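# Press a springy cord onto a drawn line with blocks

## Task

Shape the elastic cord so it follows the line marked on the board and pin it in place with the steel blocks. It counts as done only when every part of the cord, from one end to the other, touches the line and lies flat against the board. It must stay that way after the robot lets go.

## Robot and tools

Robot: two FANUC CRX-5iA arms, left_arm and right_arm, each carrying a two-finger parallel gripper that opens to 50 mm. In the scene frame, left_arm's base sits at (-0.049, +0.426, 0) m with quat_wxyz (+1.000, 0, 0, -0.017), and right_arm's at (-0.053, -0.312, 0) m with quat_wxyz (+1.000, 0, 0, -0.019).

Frames: the scene frame has its origin at table-top height, halfway between the two nominal bases. +z points up, +x reaches out over the table, and left_arm is on the +y side. Image left and right do not match arm names. Hand positions, orientations, velocities and Hand targets are reported in each arm's own base frame. Fixed cameras and the table use the scene frame. On the gripper, the fingers point along its +z and close along its x. end_effector_position is the spot between the pads; fingertips extend 17.5 mm past it. A block on the wrist juts about 10 cm toward the gripper's -y and rotates with it. Reported poses may be off by a few cm, more at long reach.

The 18-number row (used by execute_actions and move): all values in [-1, 1]. First left_arm: dx, dy, dz, rx, ry, rz, then left_gripper position, force_limit, speed; then the same nine for right_arm. Both arms must always be filled in. The six pose numbers are an offset, not a pose: measured from that arm's Hand target as it stood when the action or move began, along that arm's base axes, rotating about the Hand target's position. Scale: 1.0 equals 0.6 m or 180 degrees; rx, ry, rz form a single rotation vector. Sending the same offset again moves further. Sending six zeros re-asks for the current Hand target.

Gripper numbers are absolute settings. position: +1 fully open, near -0.65 the pads meet, -1 closes until stopped by an object (use this to grip). force_limit: -1 about 20 N per pad, 0 about 102 N, +1 about 185 N (final force up to ~15 N more). speed: -1 is 20 mm/s, 0 is 85, +1 is 150. Both start at +1. To leave a gripper unchanged, resend its last three numbers; a 0 is itself a command. New force_limit or speed only applies after a position change of at least 0.01. To grip more gently, open first.

execute_actions(actions, cameras): actions is a list; each action is a table of up to 15 rows, one per 1/30 s step. A shorter table repeats its final row for the remaining steps. Each row is counted from the action's start pose, not from the row before. cameras is a list of names, ["all"] or []; images appear only when requested or when actions is empty.

move(target, speed, blend, blocking, cameras): drives each gripper in a straight line toward its offset. target is one row or a list of up to 15 rows, all measured from the same starting Hand targets. speed is top path speed in m/s, 0.002 to 1, default 0.25 (rotation up to twice that in rad/s); one value or one per target. blend in metres rounds corners between listed targets; 0 stops at each. Paths last at least 0.5 s and are cut off at 10 s. Moves do not avoid obstacles or the other arm; faster moves lag and stray more. blocking=false returns after about 0.5 s while the motion continues. The extra "move:" line reports how it ended: done, off_target, moving, held or fault, plus limits=paced (pose clipped) or limits=held (steps withheld by a check).

wait(seconds): 0 to 10, the robot keeps its last command. stop(): brakes a running move; fingers keep going. zoom_image(camera, region): region [x0, y0, x1, y1] in pixels of that camera's latest image, at most 504 by 504. read_manual(section): licence texts only. finished_scene(scene): ends the scene irreversibly; scene is 1 or 2.

Cameras: cam_high, cam_low, cam_board (504x504), cam_left_wrist, cam_right_wrist (896x504).

Result lines: end_effector_position (m) and end_effector_quat_wxyz in the arm's base frame; Hand target, the last commanded pose after clipping, from which the next offsets count; Tool commands; Joint velocities (may read "within noise" or be omitted); Flange force along the gripper's x y z, noisy and including held weight, or "no reading". object_status: 0 moving, 1 stopped while opening, 2 stopped while closing (a grip), 3 reached the set opening or pads met (usually nothing held). Opening in mm is about (250 - position_measured) times 0.202.

Control limits: each step the commanded pose is clipped to within 70 mm and 16 degrees of the measured pose, so one action may fall short; grippers often settle short of the Hand target, and a follow-up command (even zeros) or the missing distance closes it. A clearance check withholds commands that bring the arms too near each other, but does not guarantee no contact.

What to avoid: the arms are stiff, so pressing even slightly beyond firm contact can trigger a fault. A force of 150 N, or joint torque at its limit (144 N m for waist, shoulder, elbow; 36 N m for forearm roll, wrist pitch, wrist roll), stops the arm for 10 s, during which it yields. After a force fault, release any grip pinning the arm. Holding loads, stretching out or pushing at unreachable poses heats motors; a MOTOR HOT line may warn, and overheating brakes the arm for 30 to 60 s or more. Never let the arms or a gripper clamp on each other. Do not drop things, release moving parts, slam, or strike fixed or heavy objects; anything left off the table fails the task. Loose objects may get nudged occasionally, so check before finishing.

Each tool is called after ">>>" as name(argument=value, ...) on one line, values as JSON.

## Session

>>> execute_actions(actions=[])

Scene clock: 0.00 s.
left_arm: end_effector_position=(+0.1403, -0.6016, +0.2532) position_measured=3 object_status=3 end_effector_quat_wxyz=(-0.434, +0.341, +0.706, -0.443) | right_arm: end_effector_position=(+0.4395, -0.1293, +0.1253) position_measured=3 object_status=3 end_effector_quat_wxyz=(-0.002, +0.902, +0.430, +0.039)
Joint positions: left_arm=[-0.77 0.653 -0.038 1.094 -1.755 1.107] | right_arm=[-0.027 0.05 -0.308 -0.043 -1.145 -0.637]
Joint velocities: within noise
Flange force (N): no reading
Hand target: left_arm +0.1403, -0.6016, +0.2532; -0.434, +0.341, +0.706, -0.443 | right_arm +0.4395, -0.1293, +0.1253; -0.002, +0.902, +0.430, +0.039
Tool commands: left_gripper/position=+1.0 left_gripper/force_limit=+1.0 left_gripper/speed=+1.0 right_gripper/position=+1.0 right_gripper/force_limit=+1.0 right_gripper/speed=+1.0

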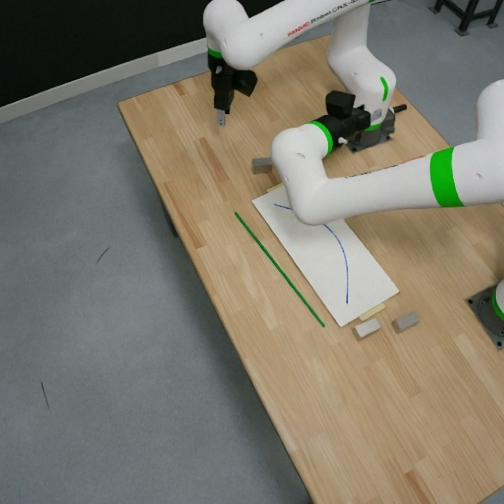

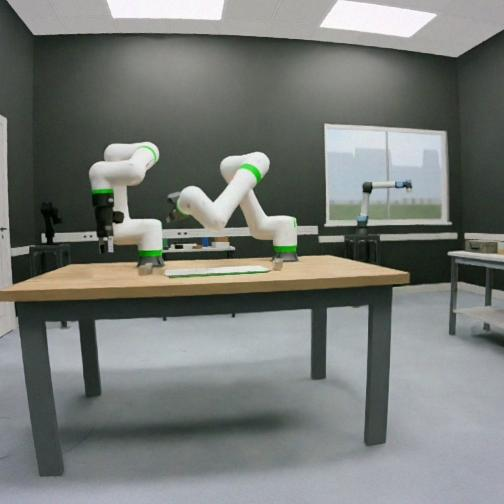

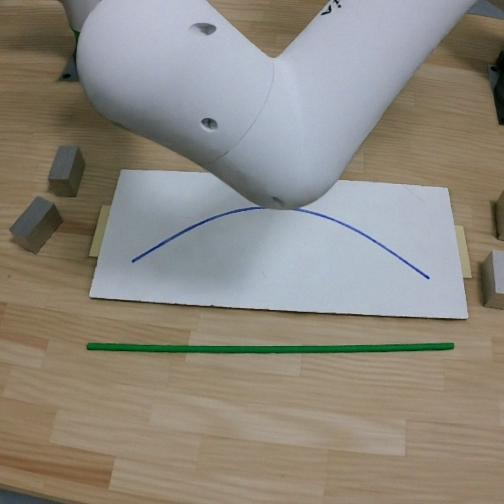

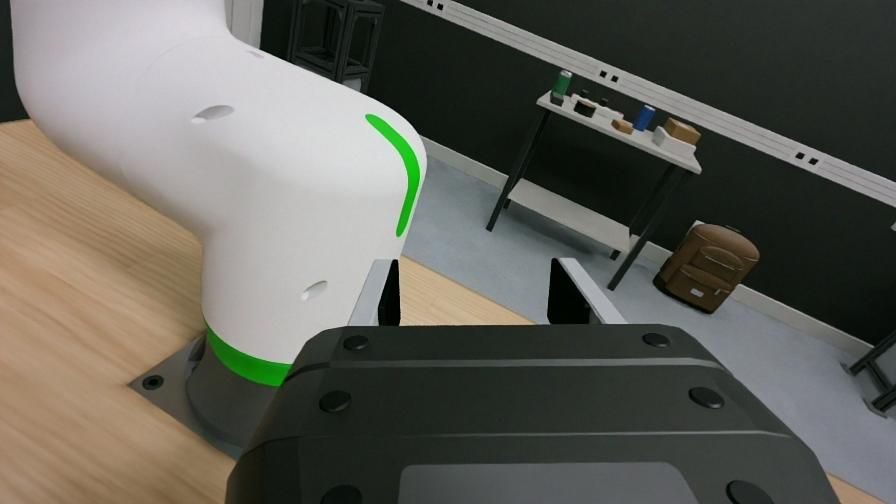

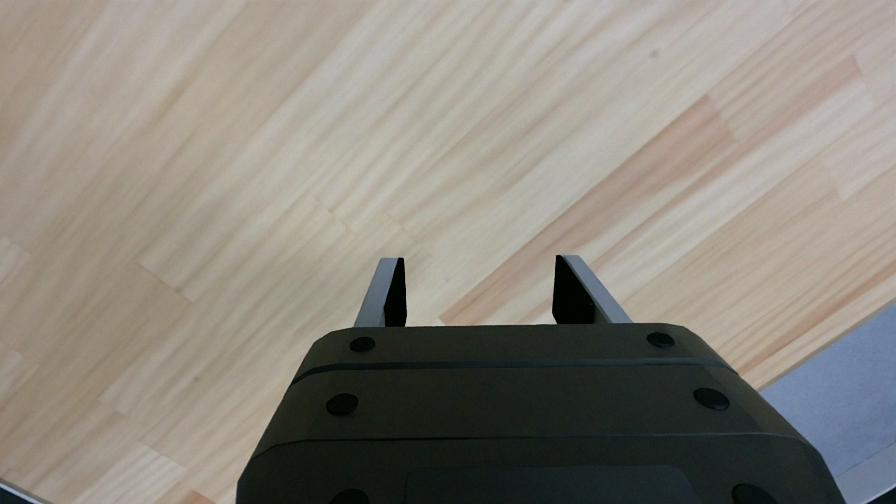

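>>> move(target=[[0.267,0.75,0.333,0.004,-0.433,-0.18,1,1,1,-0.233,0.417,0.542,-0.019,0.017,0.217,1,1,1]], speed=0.35, cameras=["all"])

Scene clock: 7.77 s.
left_arm: end_effector_position=(+0.3005, -0.1516, +0.4530) position_measured=3 object_status=3 end_effector_quat_wxyz=(+0.001, +0.707, +0.707, +0.000) | right_arm: end_effector_position=(+0.2997, +0.1209, +0.4504) position_measured=3 object_status=3 end_effector_quat_wxyz=(+0.000, +0.706, +0.708, +0.000)
Joint positions: left_arm=[-0.07 -0.197 0.236 0.001 -2.003 0.07] | right_arm=[0.798 -0.232 0.202 0 -2.005 -0.796]
Flange force (N): left_arm=[5.1 -1.8 -0.4] | right_arm=[1.8 -2.5 -1.1]
Hand target: left_arm +0.3005, -0.1516, +0.4530; +0.001, +0.707, +0.707, +0.000 | right_arm +0.2997, +0.1209, +0.4505; +0.000, +0.706, +0.708, +0.000
Off the commanded pose: left_arm 0.000 m, 0 deg | right_arm 0.000 m, 0 deg.
move: done

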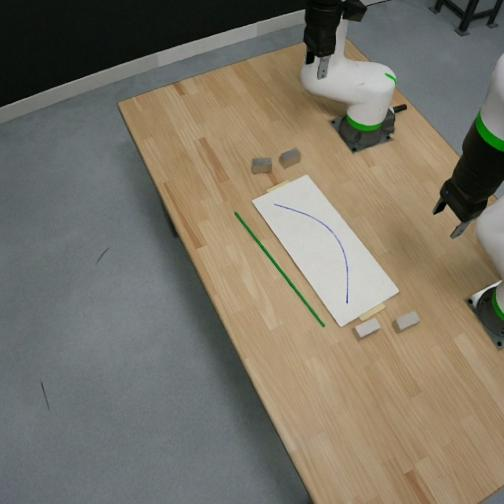

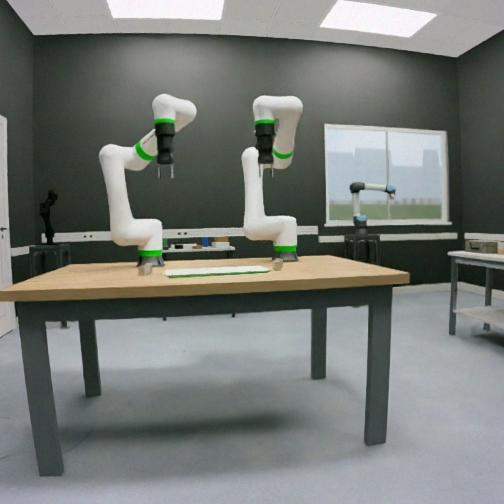

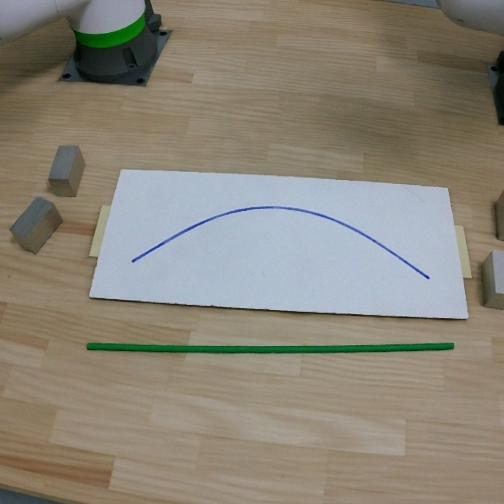

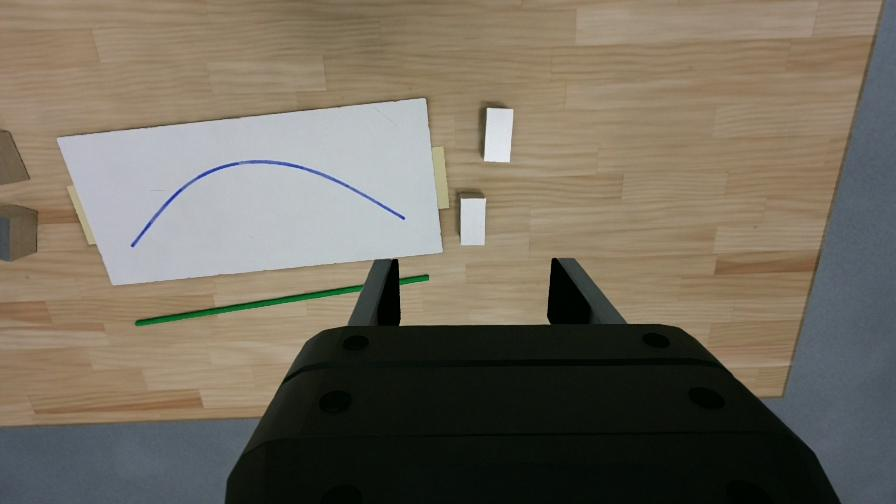

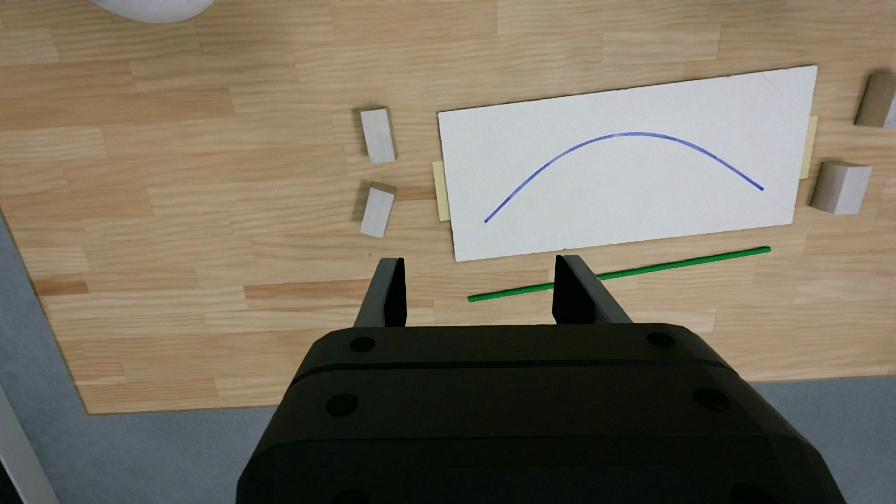

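>>> move(target=[[0.149,0.036,-0.522,0,0,0,1,1,1,0.133,-0.1565,-0.5175,0,0,-0.089,1,1,1]], speed=0.4, cameras=["cam_left_wrist","cam_right_wrist","cam_board"])

Scene clock: 19.70 s.
left_arm: end_effector_position=(+0.3900, -0.1300, +0.1399) position_measured=3 object_status=3 end_effector_quat_wxyz=(+0.001, +0.707, +0.707, +0.000) | right_arm: end_effector_position=(+0.3795, +0.0270, +0.1400) position_measured=3 object_status=3 end_effector_quat_wxyz=(+0.000, +0.798, +0.602, +0.000)
Joint positions: left_arm=[0.001 -0.041 -0.374 0.001 -1.238 -0.001] | right_arm=[0.42 -0.122 -0.448 0 -1.245 -0.698]
Flange force (N): left_arm=[5.0 -2.1 -1.6] | right_arm=[1.8 -2.1 -1.1]
Hand target: left_arm +0.3899, -0.1300, +0.1398; +0.001, +0.707, +0.707, +0.000 | right_arm +0.3795, +0.0270, +0.1400; +0.000, +0.798, +0.602, +0.000
Off the commanded pose: left_arm 0.000 m, 0 deg | right_arm 0.000 m, 0 deg.
move: done
Images, in order (width x height): cam_board 504x504, cam_left_wrist 896x504, cam_right_wrist 896x504.

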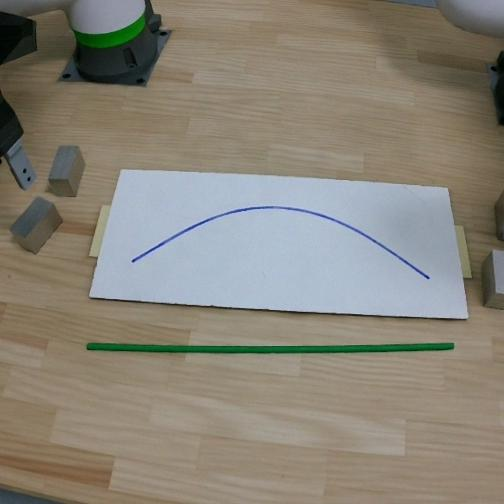

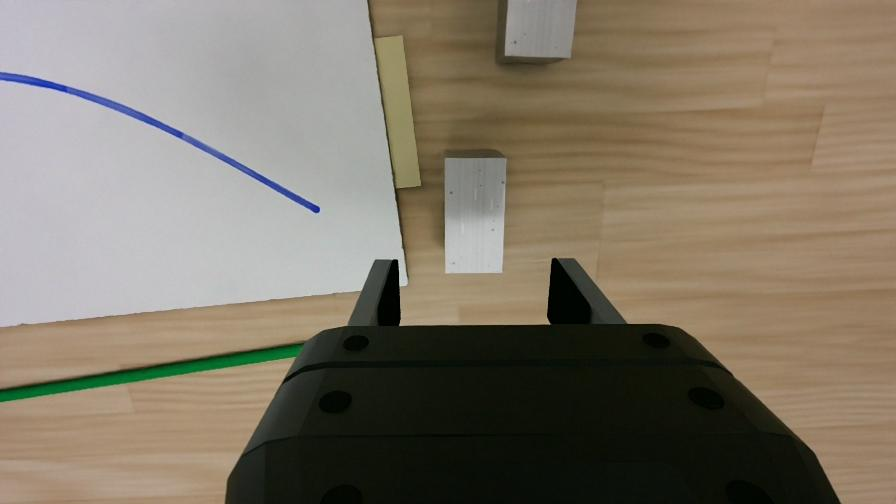

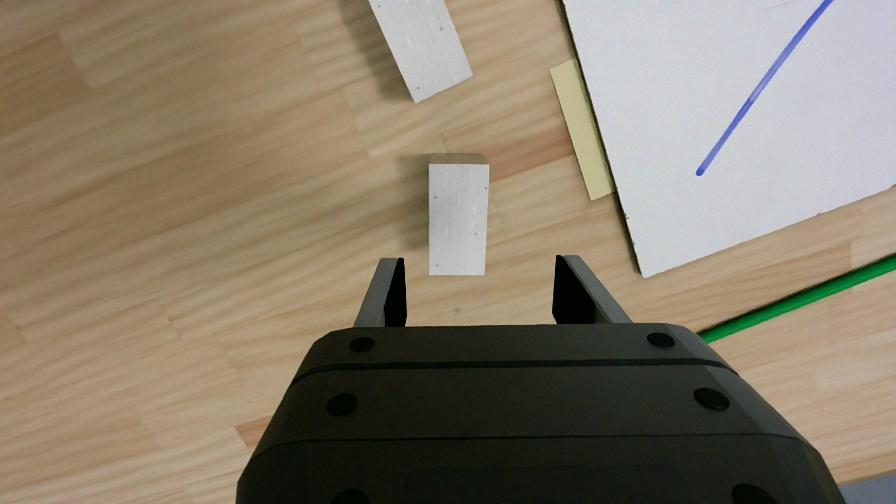

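>>> move(target=[[0,0.0085,-0.19,0,0,0,-1,-0.7,0,0.004,-0.0042,-0.19,0,0,0,-1,-0.7,0],[0,0.0085,-0.02,0,0,0,-1,-0.7,0,0.004,-0.0042,-0.02,0,0,0,-1,-0.7,0]], speed=0.12, cameras=["cam_left_wrist","cam_right_wrist"])

Scene clock: 32.27 s.
left_arm: end_effector_position=(+0.3898, -0.1266, +0.0599) position_measured=251 object_status=3 end_effector_quat_wxyz=(+0.001, +0.707, +0.707, -0.001) | right_arm: end_effector_position=(+0.3811, +0.0250, +0.0575) position_measured=251 object_status=3 end_effector_quat_wxyz=(+0.000, +0.798, +0.603, +0.000)
Joint positions: left_arm=[0.01 0.047 -0.491 0.002 -1.033 -0.011] | right_arm=[0.413 -0.021 -0.566 0.001 -1.026 -0.691]
Flange force (N): left_arm=[4.2 -1.4 -2.1] | right_arm=[2.0 -3.3 -1.2]
Flange force when the fault began (N): left_arm=[8.0 -9.9 -44.9] | right_arm=[11.0 -13.5 -67.2]
Hand target: left_arm +0.3898, -0.1266, +0.0599; +0.001, +0.707, +0.707, -0.001 (not the last commanded pose) | right_arm +0.3811, +0.0250, +0.0575; +0.000, +0.798, +0.603, +0.000 (not the last commanded pose)
Tool commands: left_gripper/position=-1.0 left_gripper/force_limit=-0.701961 left_gripper/speed=+0.003922 right_gripper/position=-1.0 right_gripper/force_limit=-0.701961 right_gripper/speed=+0.003922
Off the commanded pose: left_arm 0.068 m, 0 deg | right_arm 0.070 m, 0 deg.
FORCE FAULT: contact force on the left arm reached its limit, and that arm stopped for 10 seconds. FORCE FAULT: contact force on the right arm reached its limit, and that arm stopped for 10 seconds. On each arm, the contact can be on any part of the arm, not only on its tool. The stops overlap, and together they count as 20 of the actions that you can send in this scene. Those arms' remaining commands of this call were not run. Those arms' targets are now where they stood when their stops ended, not their last commands. Those arms accept commands again.
move: fault (left_arm, right_arm); path passed 0 of 2 targets
Images, in order (width x height): cam_left_wrist 896x504, cam_right_wrist 896x504.

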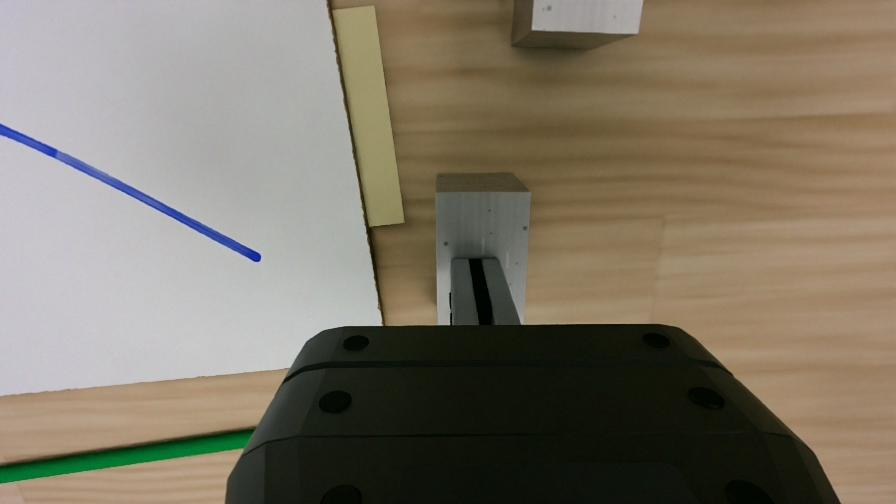

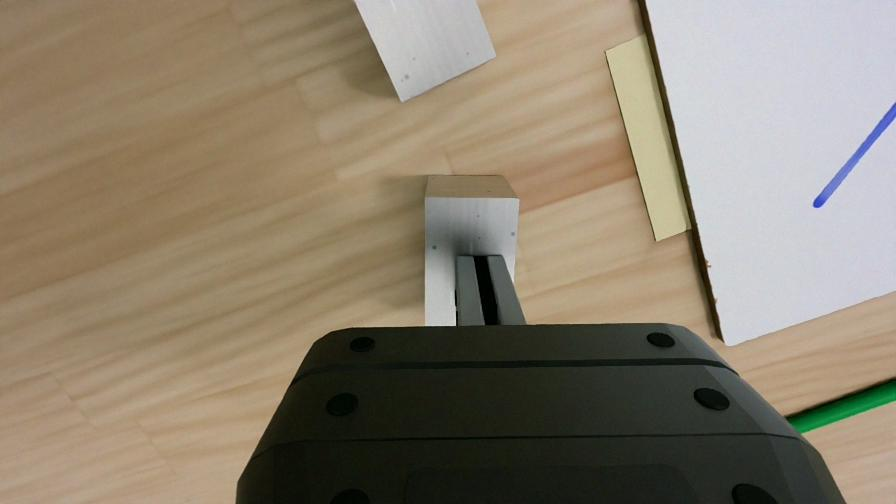

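>>> move(target=[[0,0.0042,0.05,0,0,0,1,-0.7,0,-0.0018,-0.0063,0.05,0,0,0,1,-0.7,0],[0,0.0042,-0.0583,0,0,0,1,-0.7,0,-0.0018,-0.0063,-0.0542,0,0,0,1,-0.7,0],[0,0.0042,-0.0583,0,0,0,-1,-0.7,0,-0.0018,-0.0063,-0.0542,0,0,0,-1,-0.7,0],[0,0.0042,0.1,0,0,0,-1,-0.7,0,-0.0018,-0.0063,0.1,0,0,0,-1,-0.7,0]], speed=0.12, cameras=["cam_left_wrist","cam_right_wrist"])

Scene clock: 36.50 s.
left_arm: end_effector_position=(+0.3897, -0.1241, +0.1198) position_measured=103 object_status=2 end_effector_quat_wxyz=(+0.000, +0.707, +0.707, -0.001) | right_arm: end_effector_position=(+0.3800, +0.0212, +0.1174) position_measured=102 object_status=2 end_effector_quat_wxyz=(+0.000, +0.798, +0.603, +0.000)
Joint positions: left_arm=[0.017 -0.027 -0.41 0.002 -1.188 -0.017] | right_arm=[0.405 -0.1 -0.484 0.001 -1.187 -0.683]
Flange force (N): left_arm=[4.1 -2.0 3.6] | right_arm=[2.2 -3.0 4.6]
Hand target: left_arm +0.3898, -0.1241, +0.1199; +0.001, +0.707, +0.707, -0.001 | right_arm +0.3800, +0.0212, +0.1175; +0.000, +0.798, +0.603, +0.000
Off the commanded pose: left_arm 0.000 m, 0 deg | right_arm 0.000 m, 0 deg.
move: done
Images, in order (width x height): cam_left_wrist 896x504, cam_right_wrist 896x504.

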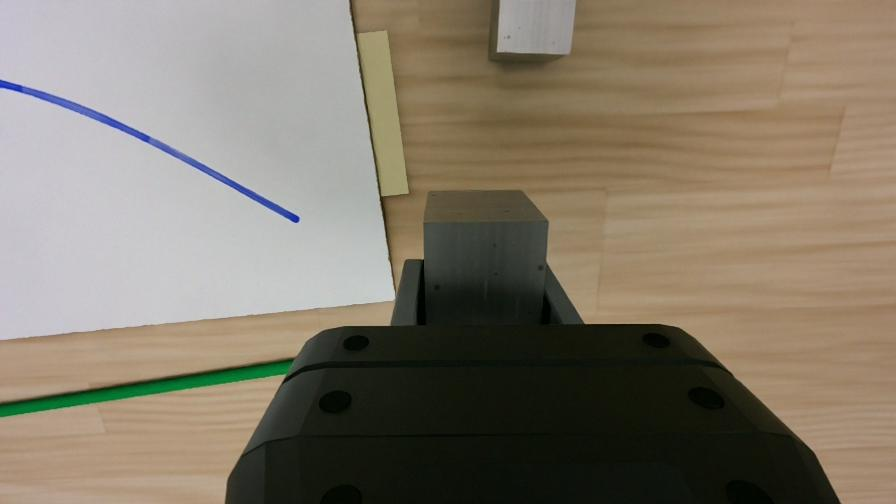

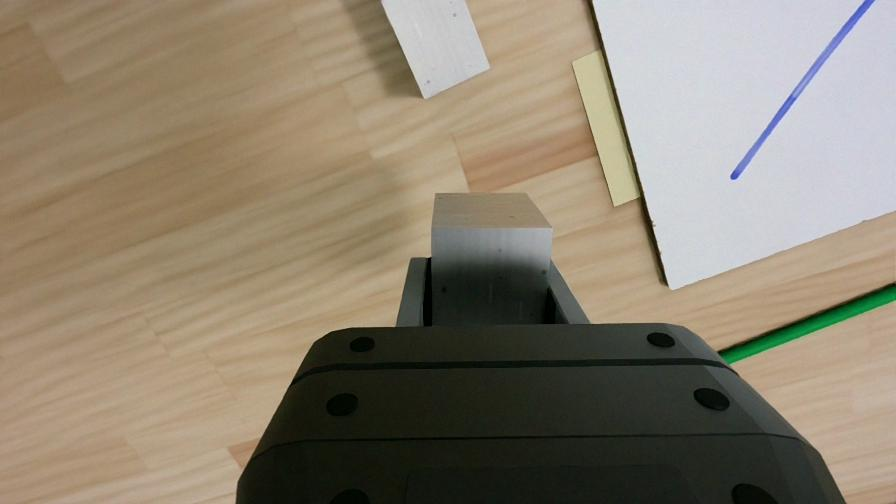

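>>> move(target=[-0.0455,-0.365,0,0,0,-0.1,-1,-0.7,0,0,0,0,0,0,0,-1,-0.7,0], speed=0.3, cameras=["cam_left_wrist","cam_board"])

Scene clock: 40.73 s.
left_arm: end_effector_position=(+0.3625, -0.3430, +0.1199) position_measured=103 object_status=2 end_effector_quat_wxyz=(+0.000, +0.809, +0.588, -0.001) | right_arm: end_effector_position=(+0.3800, +0.0212, +0.1175) position_measured=102 object_status=2 end_effector_quat_wxyz=(+0.000, +0.798, +0.603, +0.000)
Joint positions: left_arm=[-0.493 0.196 -0.168 0.002 -1.207 0.179] | right_arm=[0.405 -0.1 -0.484 0.001 -1.187 -0.683]
Flange force (N): left_arm=[4.6 -1.4 4.4] | right_arm=[2.4 -2.9 3.5]
Hand target: left_arm +0.3625, -0.3431, +0.1199; +0.000, +0.809, +0.588, -0.001 | right_arm +0.3800, +0.0212, +0.1175; +0.000, +0.798, +0.603, +0.000
Off the commanded pose: left_arm 0.000 m, 0 deg | right_arm 0.000 m, 0 deg.
move: done
Images, in order (width x height): cam_board 504x504, cam_left_wrist 896x504.

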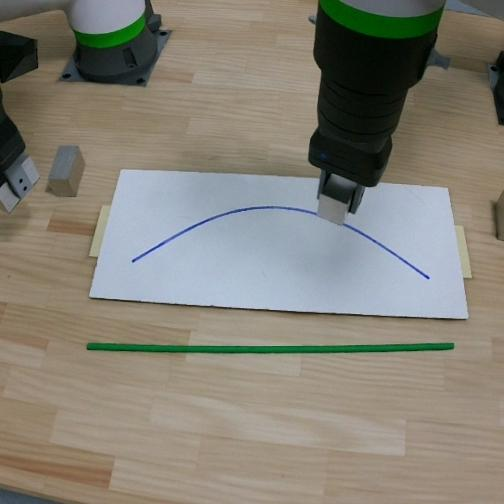

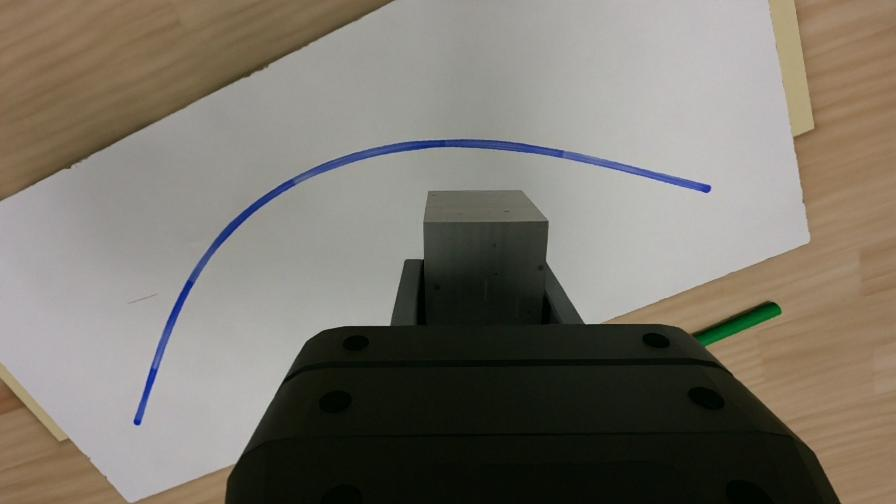

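>>> move(target=[-0.004,0.0013,-0.1417,0,0,0,-1,-0.7,0,0,0,0,0,0,0,-1,-0.7,0], speed=0.08, cameras=["cam_left_wrist"])

>>> move(target=[0,0,-0.003,0,0,0,-1,-0.7,0,0,0,0,0,0,0,-1,-0.7,0], speed=0.01)

Scene clock: 43.23 s.
left_arm: end_effector_position=(+0.3601, -0.3423, +0.0349) position_measured=103 object_status=2 end_effector_quat_wxyz=(+0.000, +0.809, +0.588, -0.001) | right_arm: end_effector_position=(+0.3800, +0.0212, +0.1175) position_measured=102 object_status=2 end_effector_quat_wxyz=(+0.000, +0.798, +0.603, +0.000)
Joint positions: left_arm=[-0.494 0.285 -0.277 0.003 -1.008 0.179] | right_arm=[0.405 -0.1 -0.484 0.001 -1.187 -0.683]
Flange force (N): left_arm=[3.8 -0.3 3.8] | right_arm=[2.9 -2.2 3.6]
Hand target: left_arm +0.3601, -0.3423, +0.0348; +0.000, +0.809, +0.588, -0.001 | right_arm +0.3800, +0.0212, +0.1175; +0.000, +0.798, +0.603, +0.000
Off the commanded pose: left_arm 0.000 m, 0 deg | right_arm 0.000 m, 0 deg.
move: done
Images, in order (width x height): cam_left_wrist 896x504.

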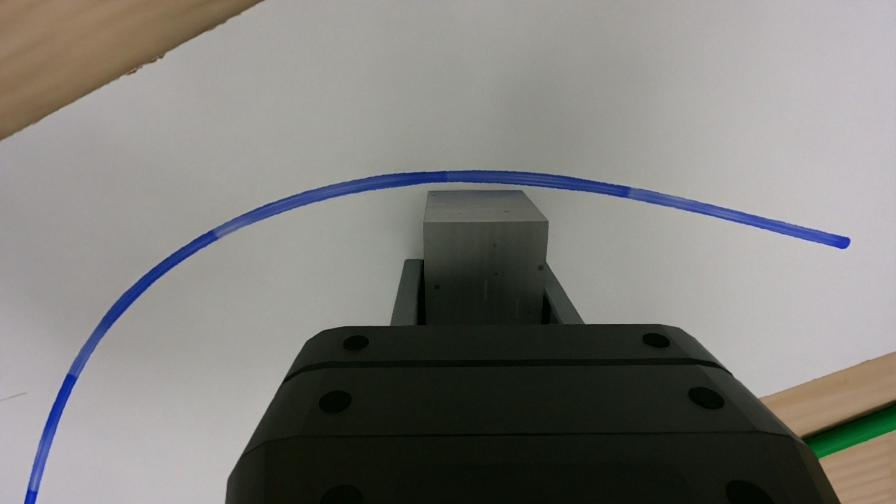

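Scene clock: 43.93 s.
left_arm: end_effector_position=(+0.3601, -0.3423, +0.0330) position_measured=103 object_status=2 end_effector_quat_wxyz=(+0.000, +0.809, +0.588, -0.001) | right_arm: end_effector_position=(+0.3800, +0.0212, +0.1175) position_measured=102 object_status=2 end_effector_quat_wxyz=(+0.000, +0.798, +0.603, +0.000)
Joint positions: left_arm=[-0.494 0.288 -0.279 0.003 -1.004 0.179] | right_arm=[0.405 -0.1 -0.484 0.001 -1.187 -0.683]
Flange force (N): left_arm=[3.6 -0.8 3.5] | right_arm=[2.4 -2.7 4.0]
Hand target: left_arm +0.3601, -0.3423, +0.0330; +0.000, +0.809, +0.588, -0.001 | right_arm +0.3800, +0.0212, +0.1175; +0.000, +0.798, +0.603, +0.000
Off the commanded pose: left_arm 0.000 m, 0 deg | right_arm 0.000 m, 0 deg.
move: done

>>> move(target=[0,0,-0.003,0,0,0,-1,-0.7,0,0,0,0,0,0,0,-1,-0.7,0], speed=0.01)

>>> move(target=[0,0,-0.0025,0,0,0,-1,-0.7,0,0,0,0,0,0,0,-1,-0.7,0], speed=0.01, cameras=["cam_left_wrist"])

Scene clock: 45.20 s.
left_arm: end_effector_position=(+0.3601, -0.3423, +0.0313) position_measured=103 object_status=2 end_effector_quat_wxyz=(+0.000, +0.809, +0.588, -0.001) | right_arm: end_effector_position=(+0.3800, +0.0212, +0.1175) position_measured=102 object_status=2 end_effector_quat_wxyz=(+0.000, +0.798, +0.603, +0.000)
Joint positions: left_arm=[-0.494 0.29 -0.281 0.003 -1 0.179] | right_arm=[0.405 -0.1 -0.484 0.001 -1.187 -0.683]
Flange force (N): left_arm=[12.2 -8.4 -25.2] | right_arm=[2.4 -2.9 3.9]
Hand target: left_arm +0.3601, -0.3423, +0.0312; +0.000, +0.809, +0.588, -0.001 | right_arm +0.3800, +0.0212, +0.1175; +0.000, +0.798, +0.603, +0.000
Off the commanded pose: left_arm 0.000 m, 0 deg | right_arm 0.000 m, 0 deg.
move: done

Scene clock: 45.90 s.
left_arm: end_effector_position=(+0.3601, -0.3423, +0.0298) position_measured=103 object_status=2 end_effector_quat_wxyz=(+0.000, +0.809, +0.588, -0.001) | right_arm: end_effector_position=(+0.3800, +0.0212, +0.1175) position_measured=102 object_status=2 end_effector_quat_wxyz=(+0.000, +0.798, +0.603, +0.000)
Joint positions: left_arm=[-0.494 0.292 -0.282 0.003 -0.997 0.179] | right_arm=[0.405 -0.1 -0.484 0.001 -1.187 -0.683]
Flange force (N): left_arm=[28.9 -13.8 -79.1] | right_arm=[1.6 -2.6 3.8]
Hand target: left_arm +0.3601, -0.3423, +0.0297; +0.000, +0.809, +0.588, -0.001 | right_arm +0.3800, +0.0212, +0.1175; +0.000, +0.798, +0.603, +0.000
Off the commanded pose: left_arm 0.000 m, 0 deg | right_arm 0.000 m, 0 deg.
move: done
Images, in order (width x height): cam_left_wrist 896x504.

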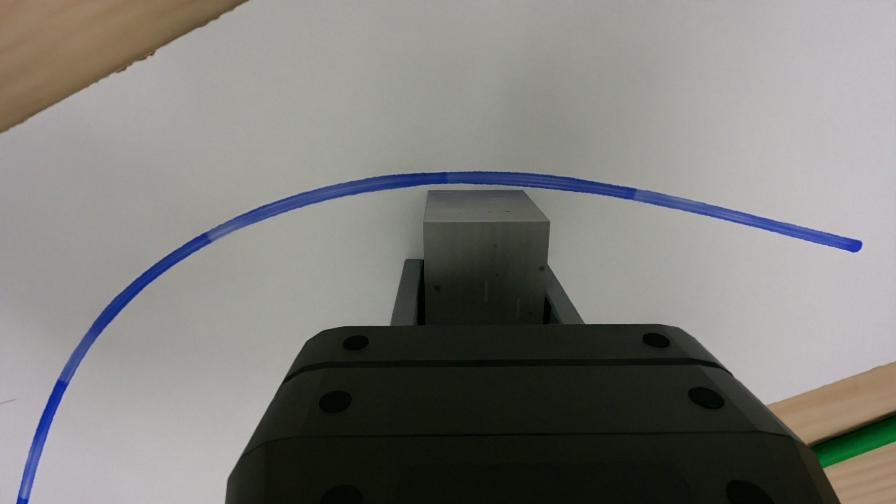

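>>> move(target=[[0,0,0.004,0,0,0,-1,-0.7,0,0,0,0,0,0,0,-1,-0.7,0],[0,0,0.004,0,0,0,1,-0.7,-0.8,0,0,0,0,0,0,-1,-0.7,0],[0,0,0.17,0,0,0,1,-0.7,-0.8,0,0,0,0,0,0,-1,-0.7,0],[-0.1285,0.404,0.184,0,0,0.1,1,-0.7,-0.8,-0.0655,0.419,0,0,0,0.2603,-1,-0.7,0]], speed=[0.02,0.05,0.15,0.3], cameras=["cam_left_wrist","cam_right_wrist","cam_board"])

Scene clock: 51.60 s.
left_arm: end_effector_position=(+0.2830, -0.0999, +0.1401) position_measured=3 object_status=3 end_effector_quat_wxyz=(+0.001, +0.707, +0.707, -0.001) | right_arm: end_effector_position=(+0.3407, +0.2726, +0.1175) position_measured=102 object_status=2 end_effector_quat_wxyz=(+0.000, +0.493, +0.870, +0.000)
Joint positions: left_arm=[0.111 -0.359 -0.629 0.002 -1.302 -0.111] | right_arm=[0.978 0.045 -0.343 0.001 -1.183 -0.438]
Flange force (N): left_arm=[7.3 -3.8 -1.9] | right_arm=[1.8 -1.3 3.9]
Hand target: left_arm +0.2830, -0.0999, +0.1401; +0.001, +0.707, +0.707, -0.001 | right_arm +0.3407, +0.2726, +0.1175; +0.000, +0.493, +0.870, +0.000
Off the commanded pose: left_arm 0.000 m, 0 deg | right_arm 0.000 m, 0 deg.
move: done
Images, in order (width x height): cam_board 504x504, cam_left_wrist 896x504, cam_right_wrist 896x504.

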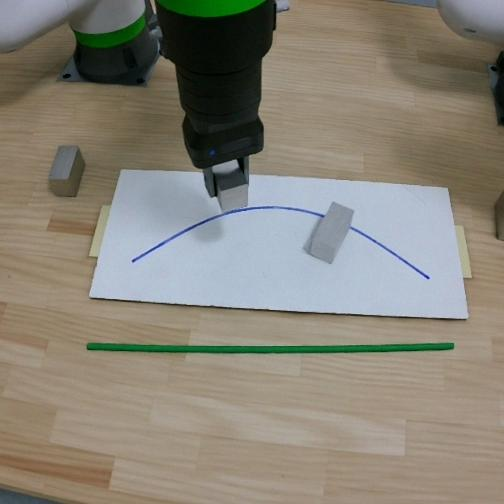

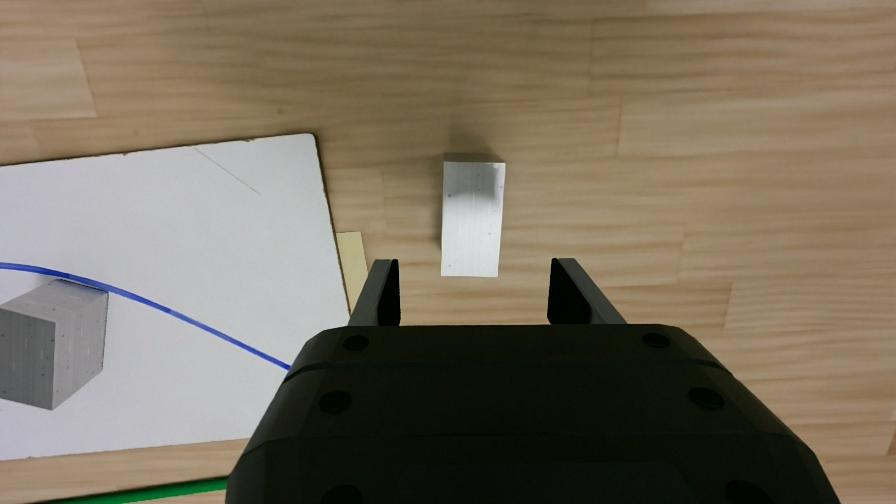

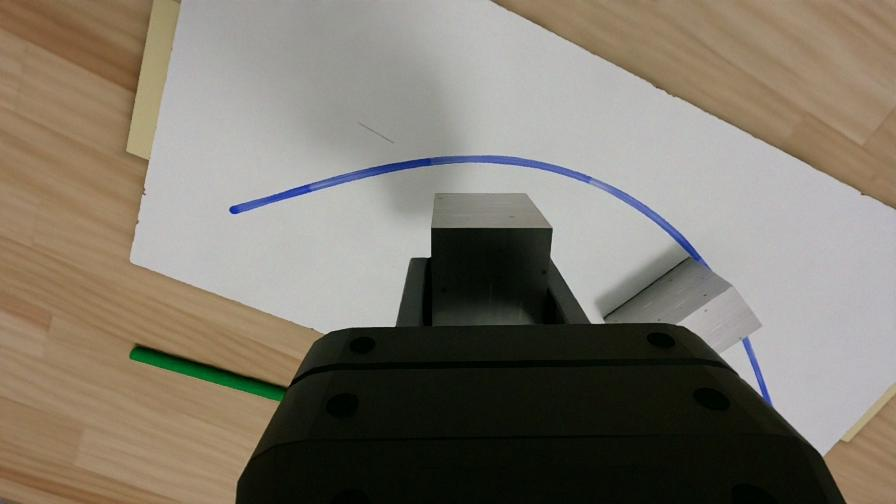

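>>> move(target=[[0.0033,0.0108,-0.19,0,0,-0.008,1,-0.7,-0.8,0.0038,0.0023,-0.1375,0,0,0.008,-1,-0.7,0],[0.0033,0.0108,-0.19,0,0,-0.008,-1,-0.7,0,0.0038,0.0023,-0.1375,0,0,0.008,-1,-0.7,0],[0.0033,0.0108,-0.03,0,0,-0.008,-1,-0.7,0,0.0038,0.0023,-0.1375,0,0,0.008,-1,-0.7,0]], speed=0.1, cameras=["cam_left_wrist","cam_right_wrist"])

Scene clock: 57.07 s.
left_arm: end_effector_position=(+0.2849, -0.0934, +0.1221) position_measured=103 object_status=2 end_effector_quat_wxyz=(+0.000, +0.716, +0.698, -0.001) | right_arm: end_effector_position=(+0.3430, +0.2740, +0.0350) position_measured=102 object_status=2 end_effector_quat_wxyz=(+0.000, +0.482, +0.876, +0.000)
Joint positions: left_arm=[0.134 -0.344 -0.662 0.002 -1.253 -0.159] | right_arm=[0.975 0.154 -0.44 0.001 -0.976 -0.41]
Flange force (N): left_arm=[6.0 -4.7 4.1] | right_arm=[2.5 -2.5 4.0]
Hand target: left_arm +0.2849, -0.0934, +0.1221; +0.001, +0.716, +0.698, -0.001 | right_arm +0.3430, +0.2740, +0.0350; +0.000, +0.482, +0.876, +0.000
Off the commanded pose: left_arm 0.000 m, 0 deg | right_arm 0.000 m, 0 deg.
move: done
Images, in order (width x height): cam_left_wrist 896x504, cam_right_wrist 896x504.

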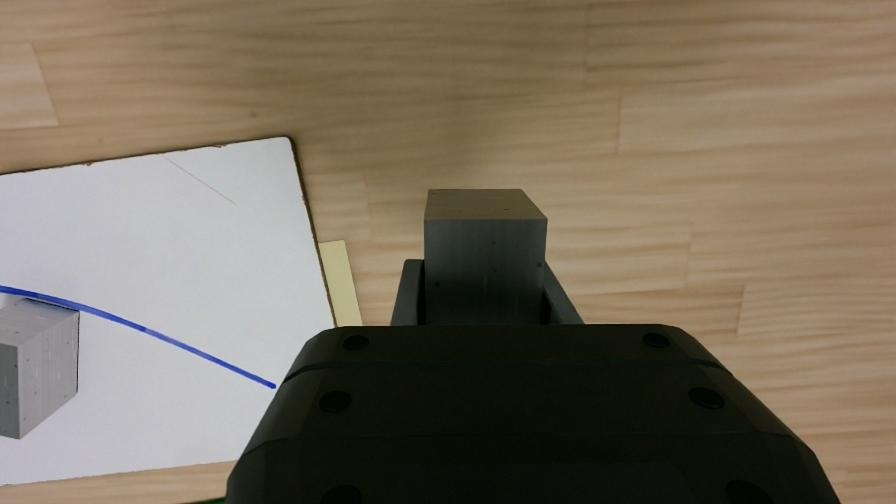

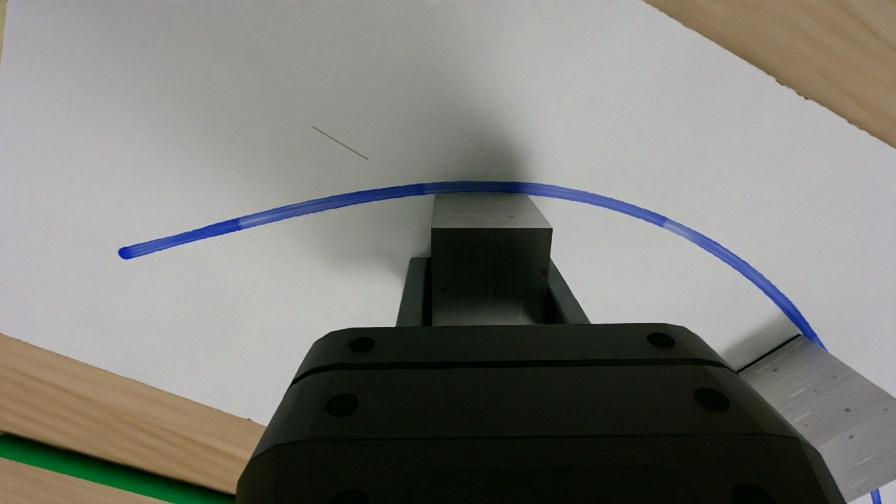

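>>> move(target=[0,0,0,0,0,0,-1,-0.7,0,0.0028,0.0018,-0.004,0,0,0,-1,-0.7,0], speed=0.02)

>>> move(target=[0,0,0,0,0,0,-1,-0.7,0,0,0,-0.0018,0,0,0,-1,-0.7,0], speed=0.01, cameras=["cam_right_wrist"])

Scene clock: 58.57 s.
left_arm: end_effector_position=(+0.2849, -0.0934, +0.1221) position_measured=103 object_status=2 end_effector_quat_wxyz=(+0.001, +0.716, +0.698, -0.001) | right_arm: end_effector_position=(+0.3447, +0.2750, +0.0326) position_measured=102 object_status=2 end_effector_quat_wxyz=(+0.000, +0.482, +0.876, +0.000)
Joint positions: left_arm=[0.134 -0.344 -0.662 0.002 -1.253 -0.159] | right_arm=[0.973 0.162 -0.437 0.001 -0.971 -0.408]
Flange force (N): left_arm=[7.9 -3.9 3.6] | right_arm=[2.1 -2.2 3.6]
Hand target: left_arm +0.2849, -0.0934, +0.1221; +0.001, +0.716, +0.698, -0.001 | right_arm +0.3447, +0.2750, +0.0326; +0.000, +0.482, +0.876, +0.000
Off the commanded pose: left_arm 0.000 m, 0 deg | right_arm 0.000 m, 0 deg.
move: done

Scene clock: 59.27 s.
left_arm: end_effector_position=(+0.2849, -0.0934, +0.1221) position_measured=103 object_status=2 end_effector_quat_wxyz=(+0.001, +0.716, +0.698, -0.001) | right_arm: end_effector_position=(+0.3447, +0.2750, +0.0315) position_measured=102 object_status=2 end_effector_quat_wxyz=(+0.000, +0.482, +0.876, +0.000)
Joint positions: left_arm=[0.134 -0.344 -0.662 0.002 -1.253 -0.159] | right_arm=[0.973 0.164 -0.438 0.001 -0.968 -0.408]
Flange force (N): left_arm=[6.9 -3.7 3.3] | right_arm=[1.9 -1.9 3.9]
Hand target: left_arm +0.2849, -0.0934, +0.1221; +0.001, +0.716, +0.698, -0.001 | right_arm +0.3447, +0.2750, +0.0315; +0.000, +0.482, +0.876, +0.000
Off the commanded pose: left_arm 0.000 m, 0 deg | right_arm 0.000 m, 0 deg.
move: done
Images, in order (width x height): cam_right_wrist 896x504.

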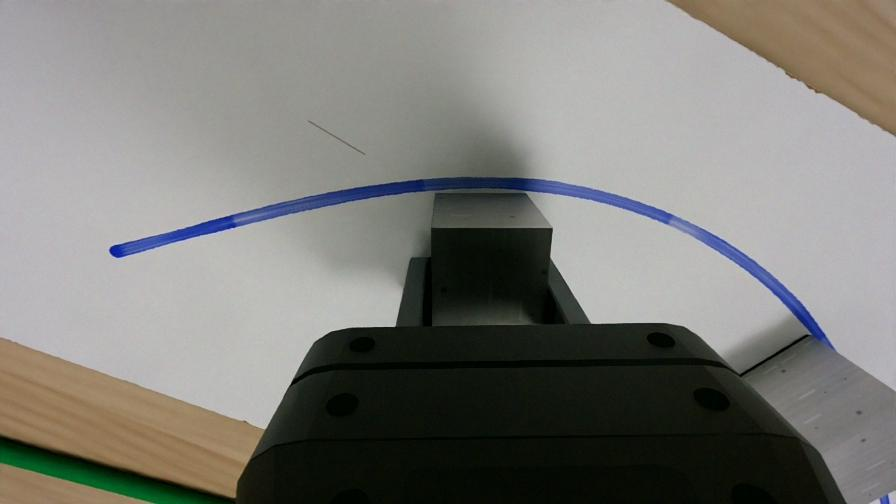

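>>> move(target=[0,0,0,0,0,0,-1,-0.7,0,0.0008,0.0005,-0.002,0,0,0,-1,-0.7,0], speed=0.01)

>>> move(target=[0,0,0,0,0,0,-1,-0.7,0,0,0,-0.0018,0,0,0,-1,-0.7,0], speed=0.01)

Scene clock: 60.47 s.
left_arm: end_effector_position=(+0.2849, -0.0934, +0.1221) position_measured=103 object_status=2 end_effector_quat_wxyz=(+0.001, +0.716, +0.698, -0.001) | right_arm: end_effector_position=(+0.3452, +0.2754, +0.0303) position_measured=102 object_status=2 end_effector_quat_wxyz=(+0.000, +0.482, +0.876, +0.000)
Joint positions: left_arm=[0.134 -0.344 -0.662 0.002 -1.253 -0.159] | right_arm=[0.973 0.167 -0.438 0.001 -0.966 -0.408]
Flange force (N): left_arm=[6.3 -4.5 4.0] | right_arm=[6.5 -28.9 -56.8]
Hand target: left_arm +0.2849, -0.0934, +0.1221; +0.001, +0.716, +0.698, -0.001 | right_arm +0.3452, +0.2753, +0.0303; +0.000, +0.482, +0.876, +0.000
Off the commanded pose: left_arm 0.000 m, 0 deg | right_arm 0.000 m, 0 deg.
move: done

Scene clock: 61.17 s.
left_arm: end_effector_position=(+0.2849, -0.0934, +0.1221) position_measured=103 object_status=2 end_effector_quat_wxyz=(+0.001, +0.716, +0.698, -0.001) | right_arm: end_effector_position=(+0.3452, +0.2754, +0.0292) position_measured=102 object_status=2 end_effector_quat_wxyz=(+0.000, +0.482, +0.876, +0.000)
Joint positions: left_arm=[0.134 -0.344 -0.662 0.002 -1.253 -0.159] | right_arm=[0.973 0.169 -0.439 0.001 -0.963 -0.408]
Flange force (N): left_arm=[6.0 -3.9 3.4] | right_arm=[5.8 -16.5 -56.3]
Hand target: left_arm +0.2849, -0.0934, +0.1221; +0.001, +0.716, +0.698, -0.001 | right_arm +0.3452, +0.2753, +0.0292; +0.000, +0.482, +0.876, +0.000
Off the commanded pose: left_arm 0.000 m, 0 deg | right_arm 0.000 m, 0 deg.
move: done

>>> move(target=[[0,0,0,0,0,0,-1,-0.7,0,0,0,0.002,0,0,0,-1,-0.7,0],[0,0,0,0,0,0,-1,-0.7,0,0,0,0.002,0,0,0,1,-0.7,-0.8],[0,0,0,0,0,0,-1,-0.7,0,0,0,0.17,0,0,0,1,-0.7,-0.8],[0,0,0,0,0,0,-1,-0.7,0,0.227,0.129,0.168,0,0,0.377,1,-0.7,-0.8]], speed=[0.02,0.05,0.15,0.3], cameras=["cam_right_wrist","cam_board"])

Scene clock: 67.53 s.
left_arm: end_effector_position=(+0.2849, -0.0934, +0.1221) position_measured=103 object_status=2 end_effector_quat_wxyz=(+0.001, +0.716, +0.698, -0.001) | right_arm: end_effector_position=(+0.4814, +0.3527, +0.1300) position_measured=3 object_status=3 end_effector_quat_wxyz=(+0.000, -0.089, +0.996, +0.000)
Joint positions: left_arm=[0.134 -0.344 -0.662 0.002 -1.253 -0.159] | right_arm=[0.852 0.421 0.152 0 -1.3 0.898]
Flange force (N): left_arm=[7.4 -4.9 3.6] | right_arm=[3.0 1.0 -1.6]
Hand target: left_arm +0.2849, -0.0934, +0.1221; +0.001, +0.716, +0.698, -0.001 | right_arm +0.4814, +0.3527, +0.1300; +0.000, -0.089, +0.996, +0.000
Off the commanded pose: left_arm 0.000 m, 0 deg | right_arm 0.000 m, 0 deg.
move: done
Images, in order (width x height): cam_board 504x504, cam_right_wrist 896x504.

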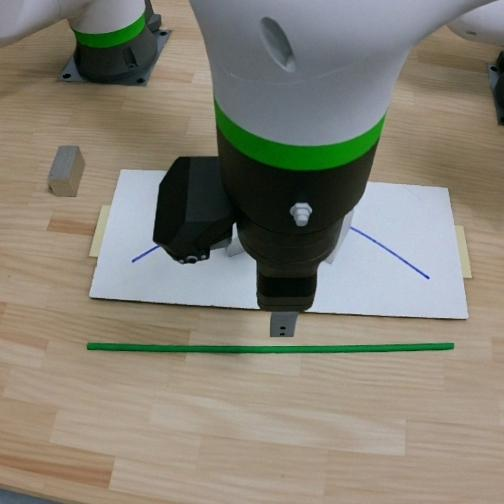

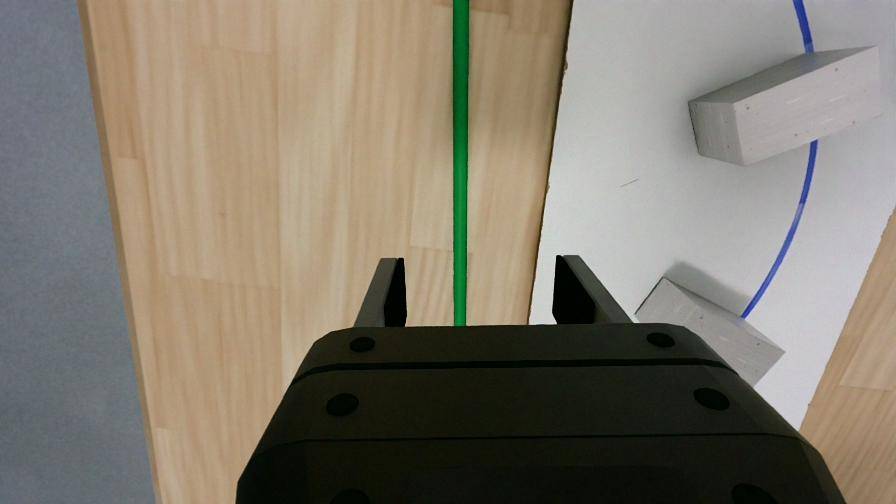

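>>> move(target=[[0,0,0,0,0,0,-1,-0.7,0,0.004,0,-0.183,0,0,0,1,-0.7,-0.8],[0,0,0,0,0,0,-1,-0.7,0,0.004,0,-0.183,0,0,0,-1,-0.9,0],[0,0,0,0,0,0,-1,-0.7,0,0.004,0,-0.02,0,0,0,-1,-0.9,0]], speed=0.12, cameras=["cam_right_wrist","cam_board"])

Scene clock: 71.63 s.
left_arm: end_effector_position=(+0.2849, -0.0934, +0.1221) position_measured=103 object_status=2 end_effector_quat_wxyz=(+0.001, +0.716, +0.698, -0.001) | right_arm: end_effector_position=(+0.4838, +0.3527, +0.1180) position_measured=214 object_status=2 end_effector_quat_wxyz=(+0.000, -0.089, +0.996, +0.000)
Joint positions: left_arm=[0.134 -0.344 -0.662 0.002 -1.253 -0.159] | right_arm=[0.849 0.434 0.141 0 -1.276 0.901]
Flange force (N): left_arm=[6.2 -3.9 3.4] | right_arm=[4.2 -0.1 -0.7]
Hand target: left_arm +0.2849, -0.0934, +0.1221; +0.001, +0.716, +0.698, -0.001 | right_arm +0.4838, +0.3527, +0.1180; +0.000, -0.089, +0.996, +0.000
Off the commanded pose: left_arm 0.000 m, 0 deg | right_arm 0.000 m, 0 deg.
move: done
Images, in order (width x height): cam_board 504x504, cam_right_wrist 896x504.

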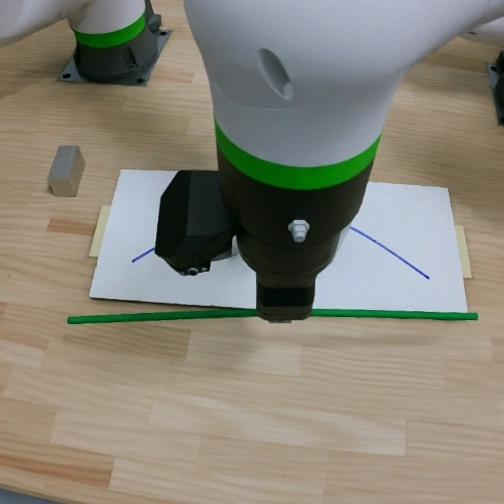

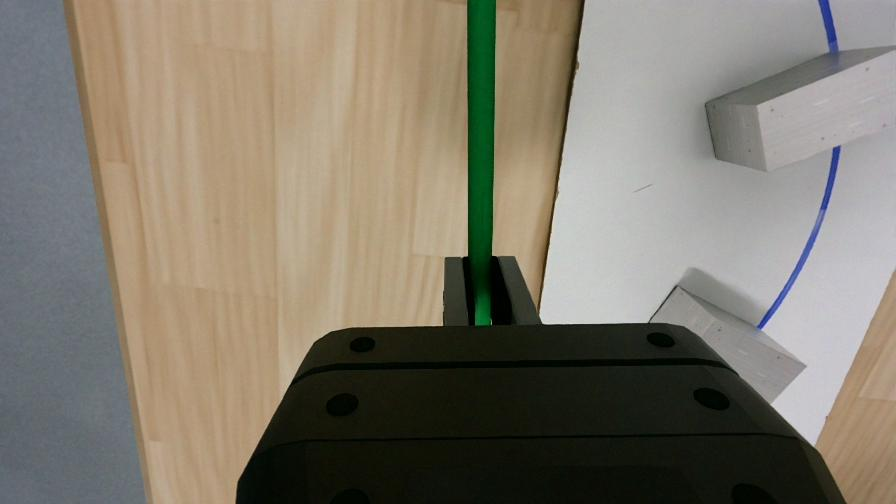

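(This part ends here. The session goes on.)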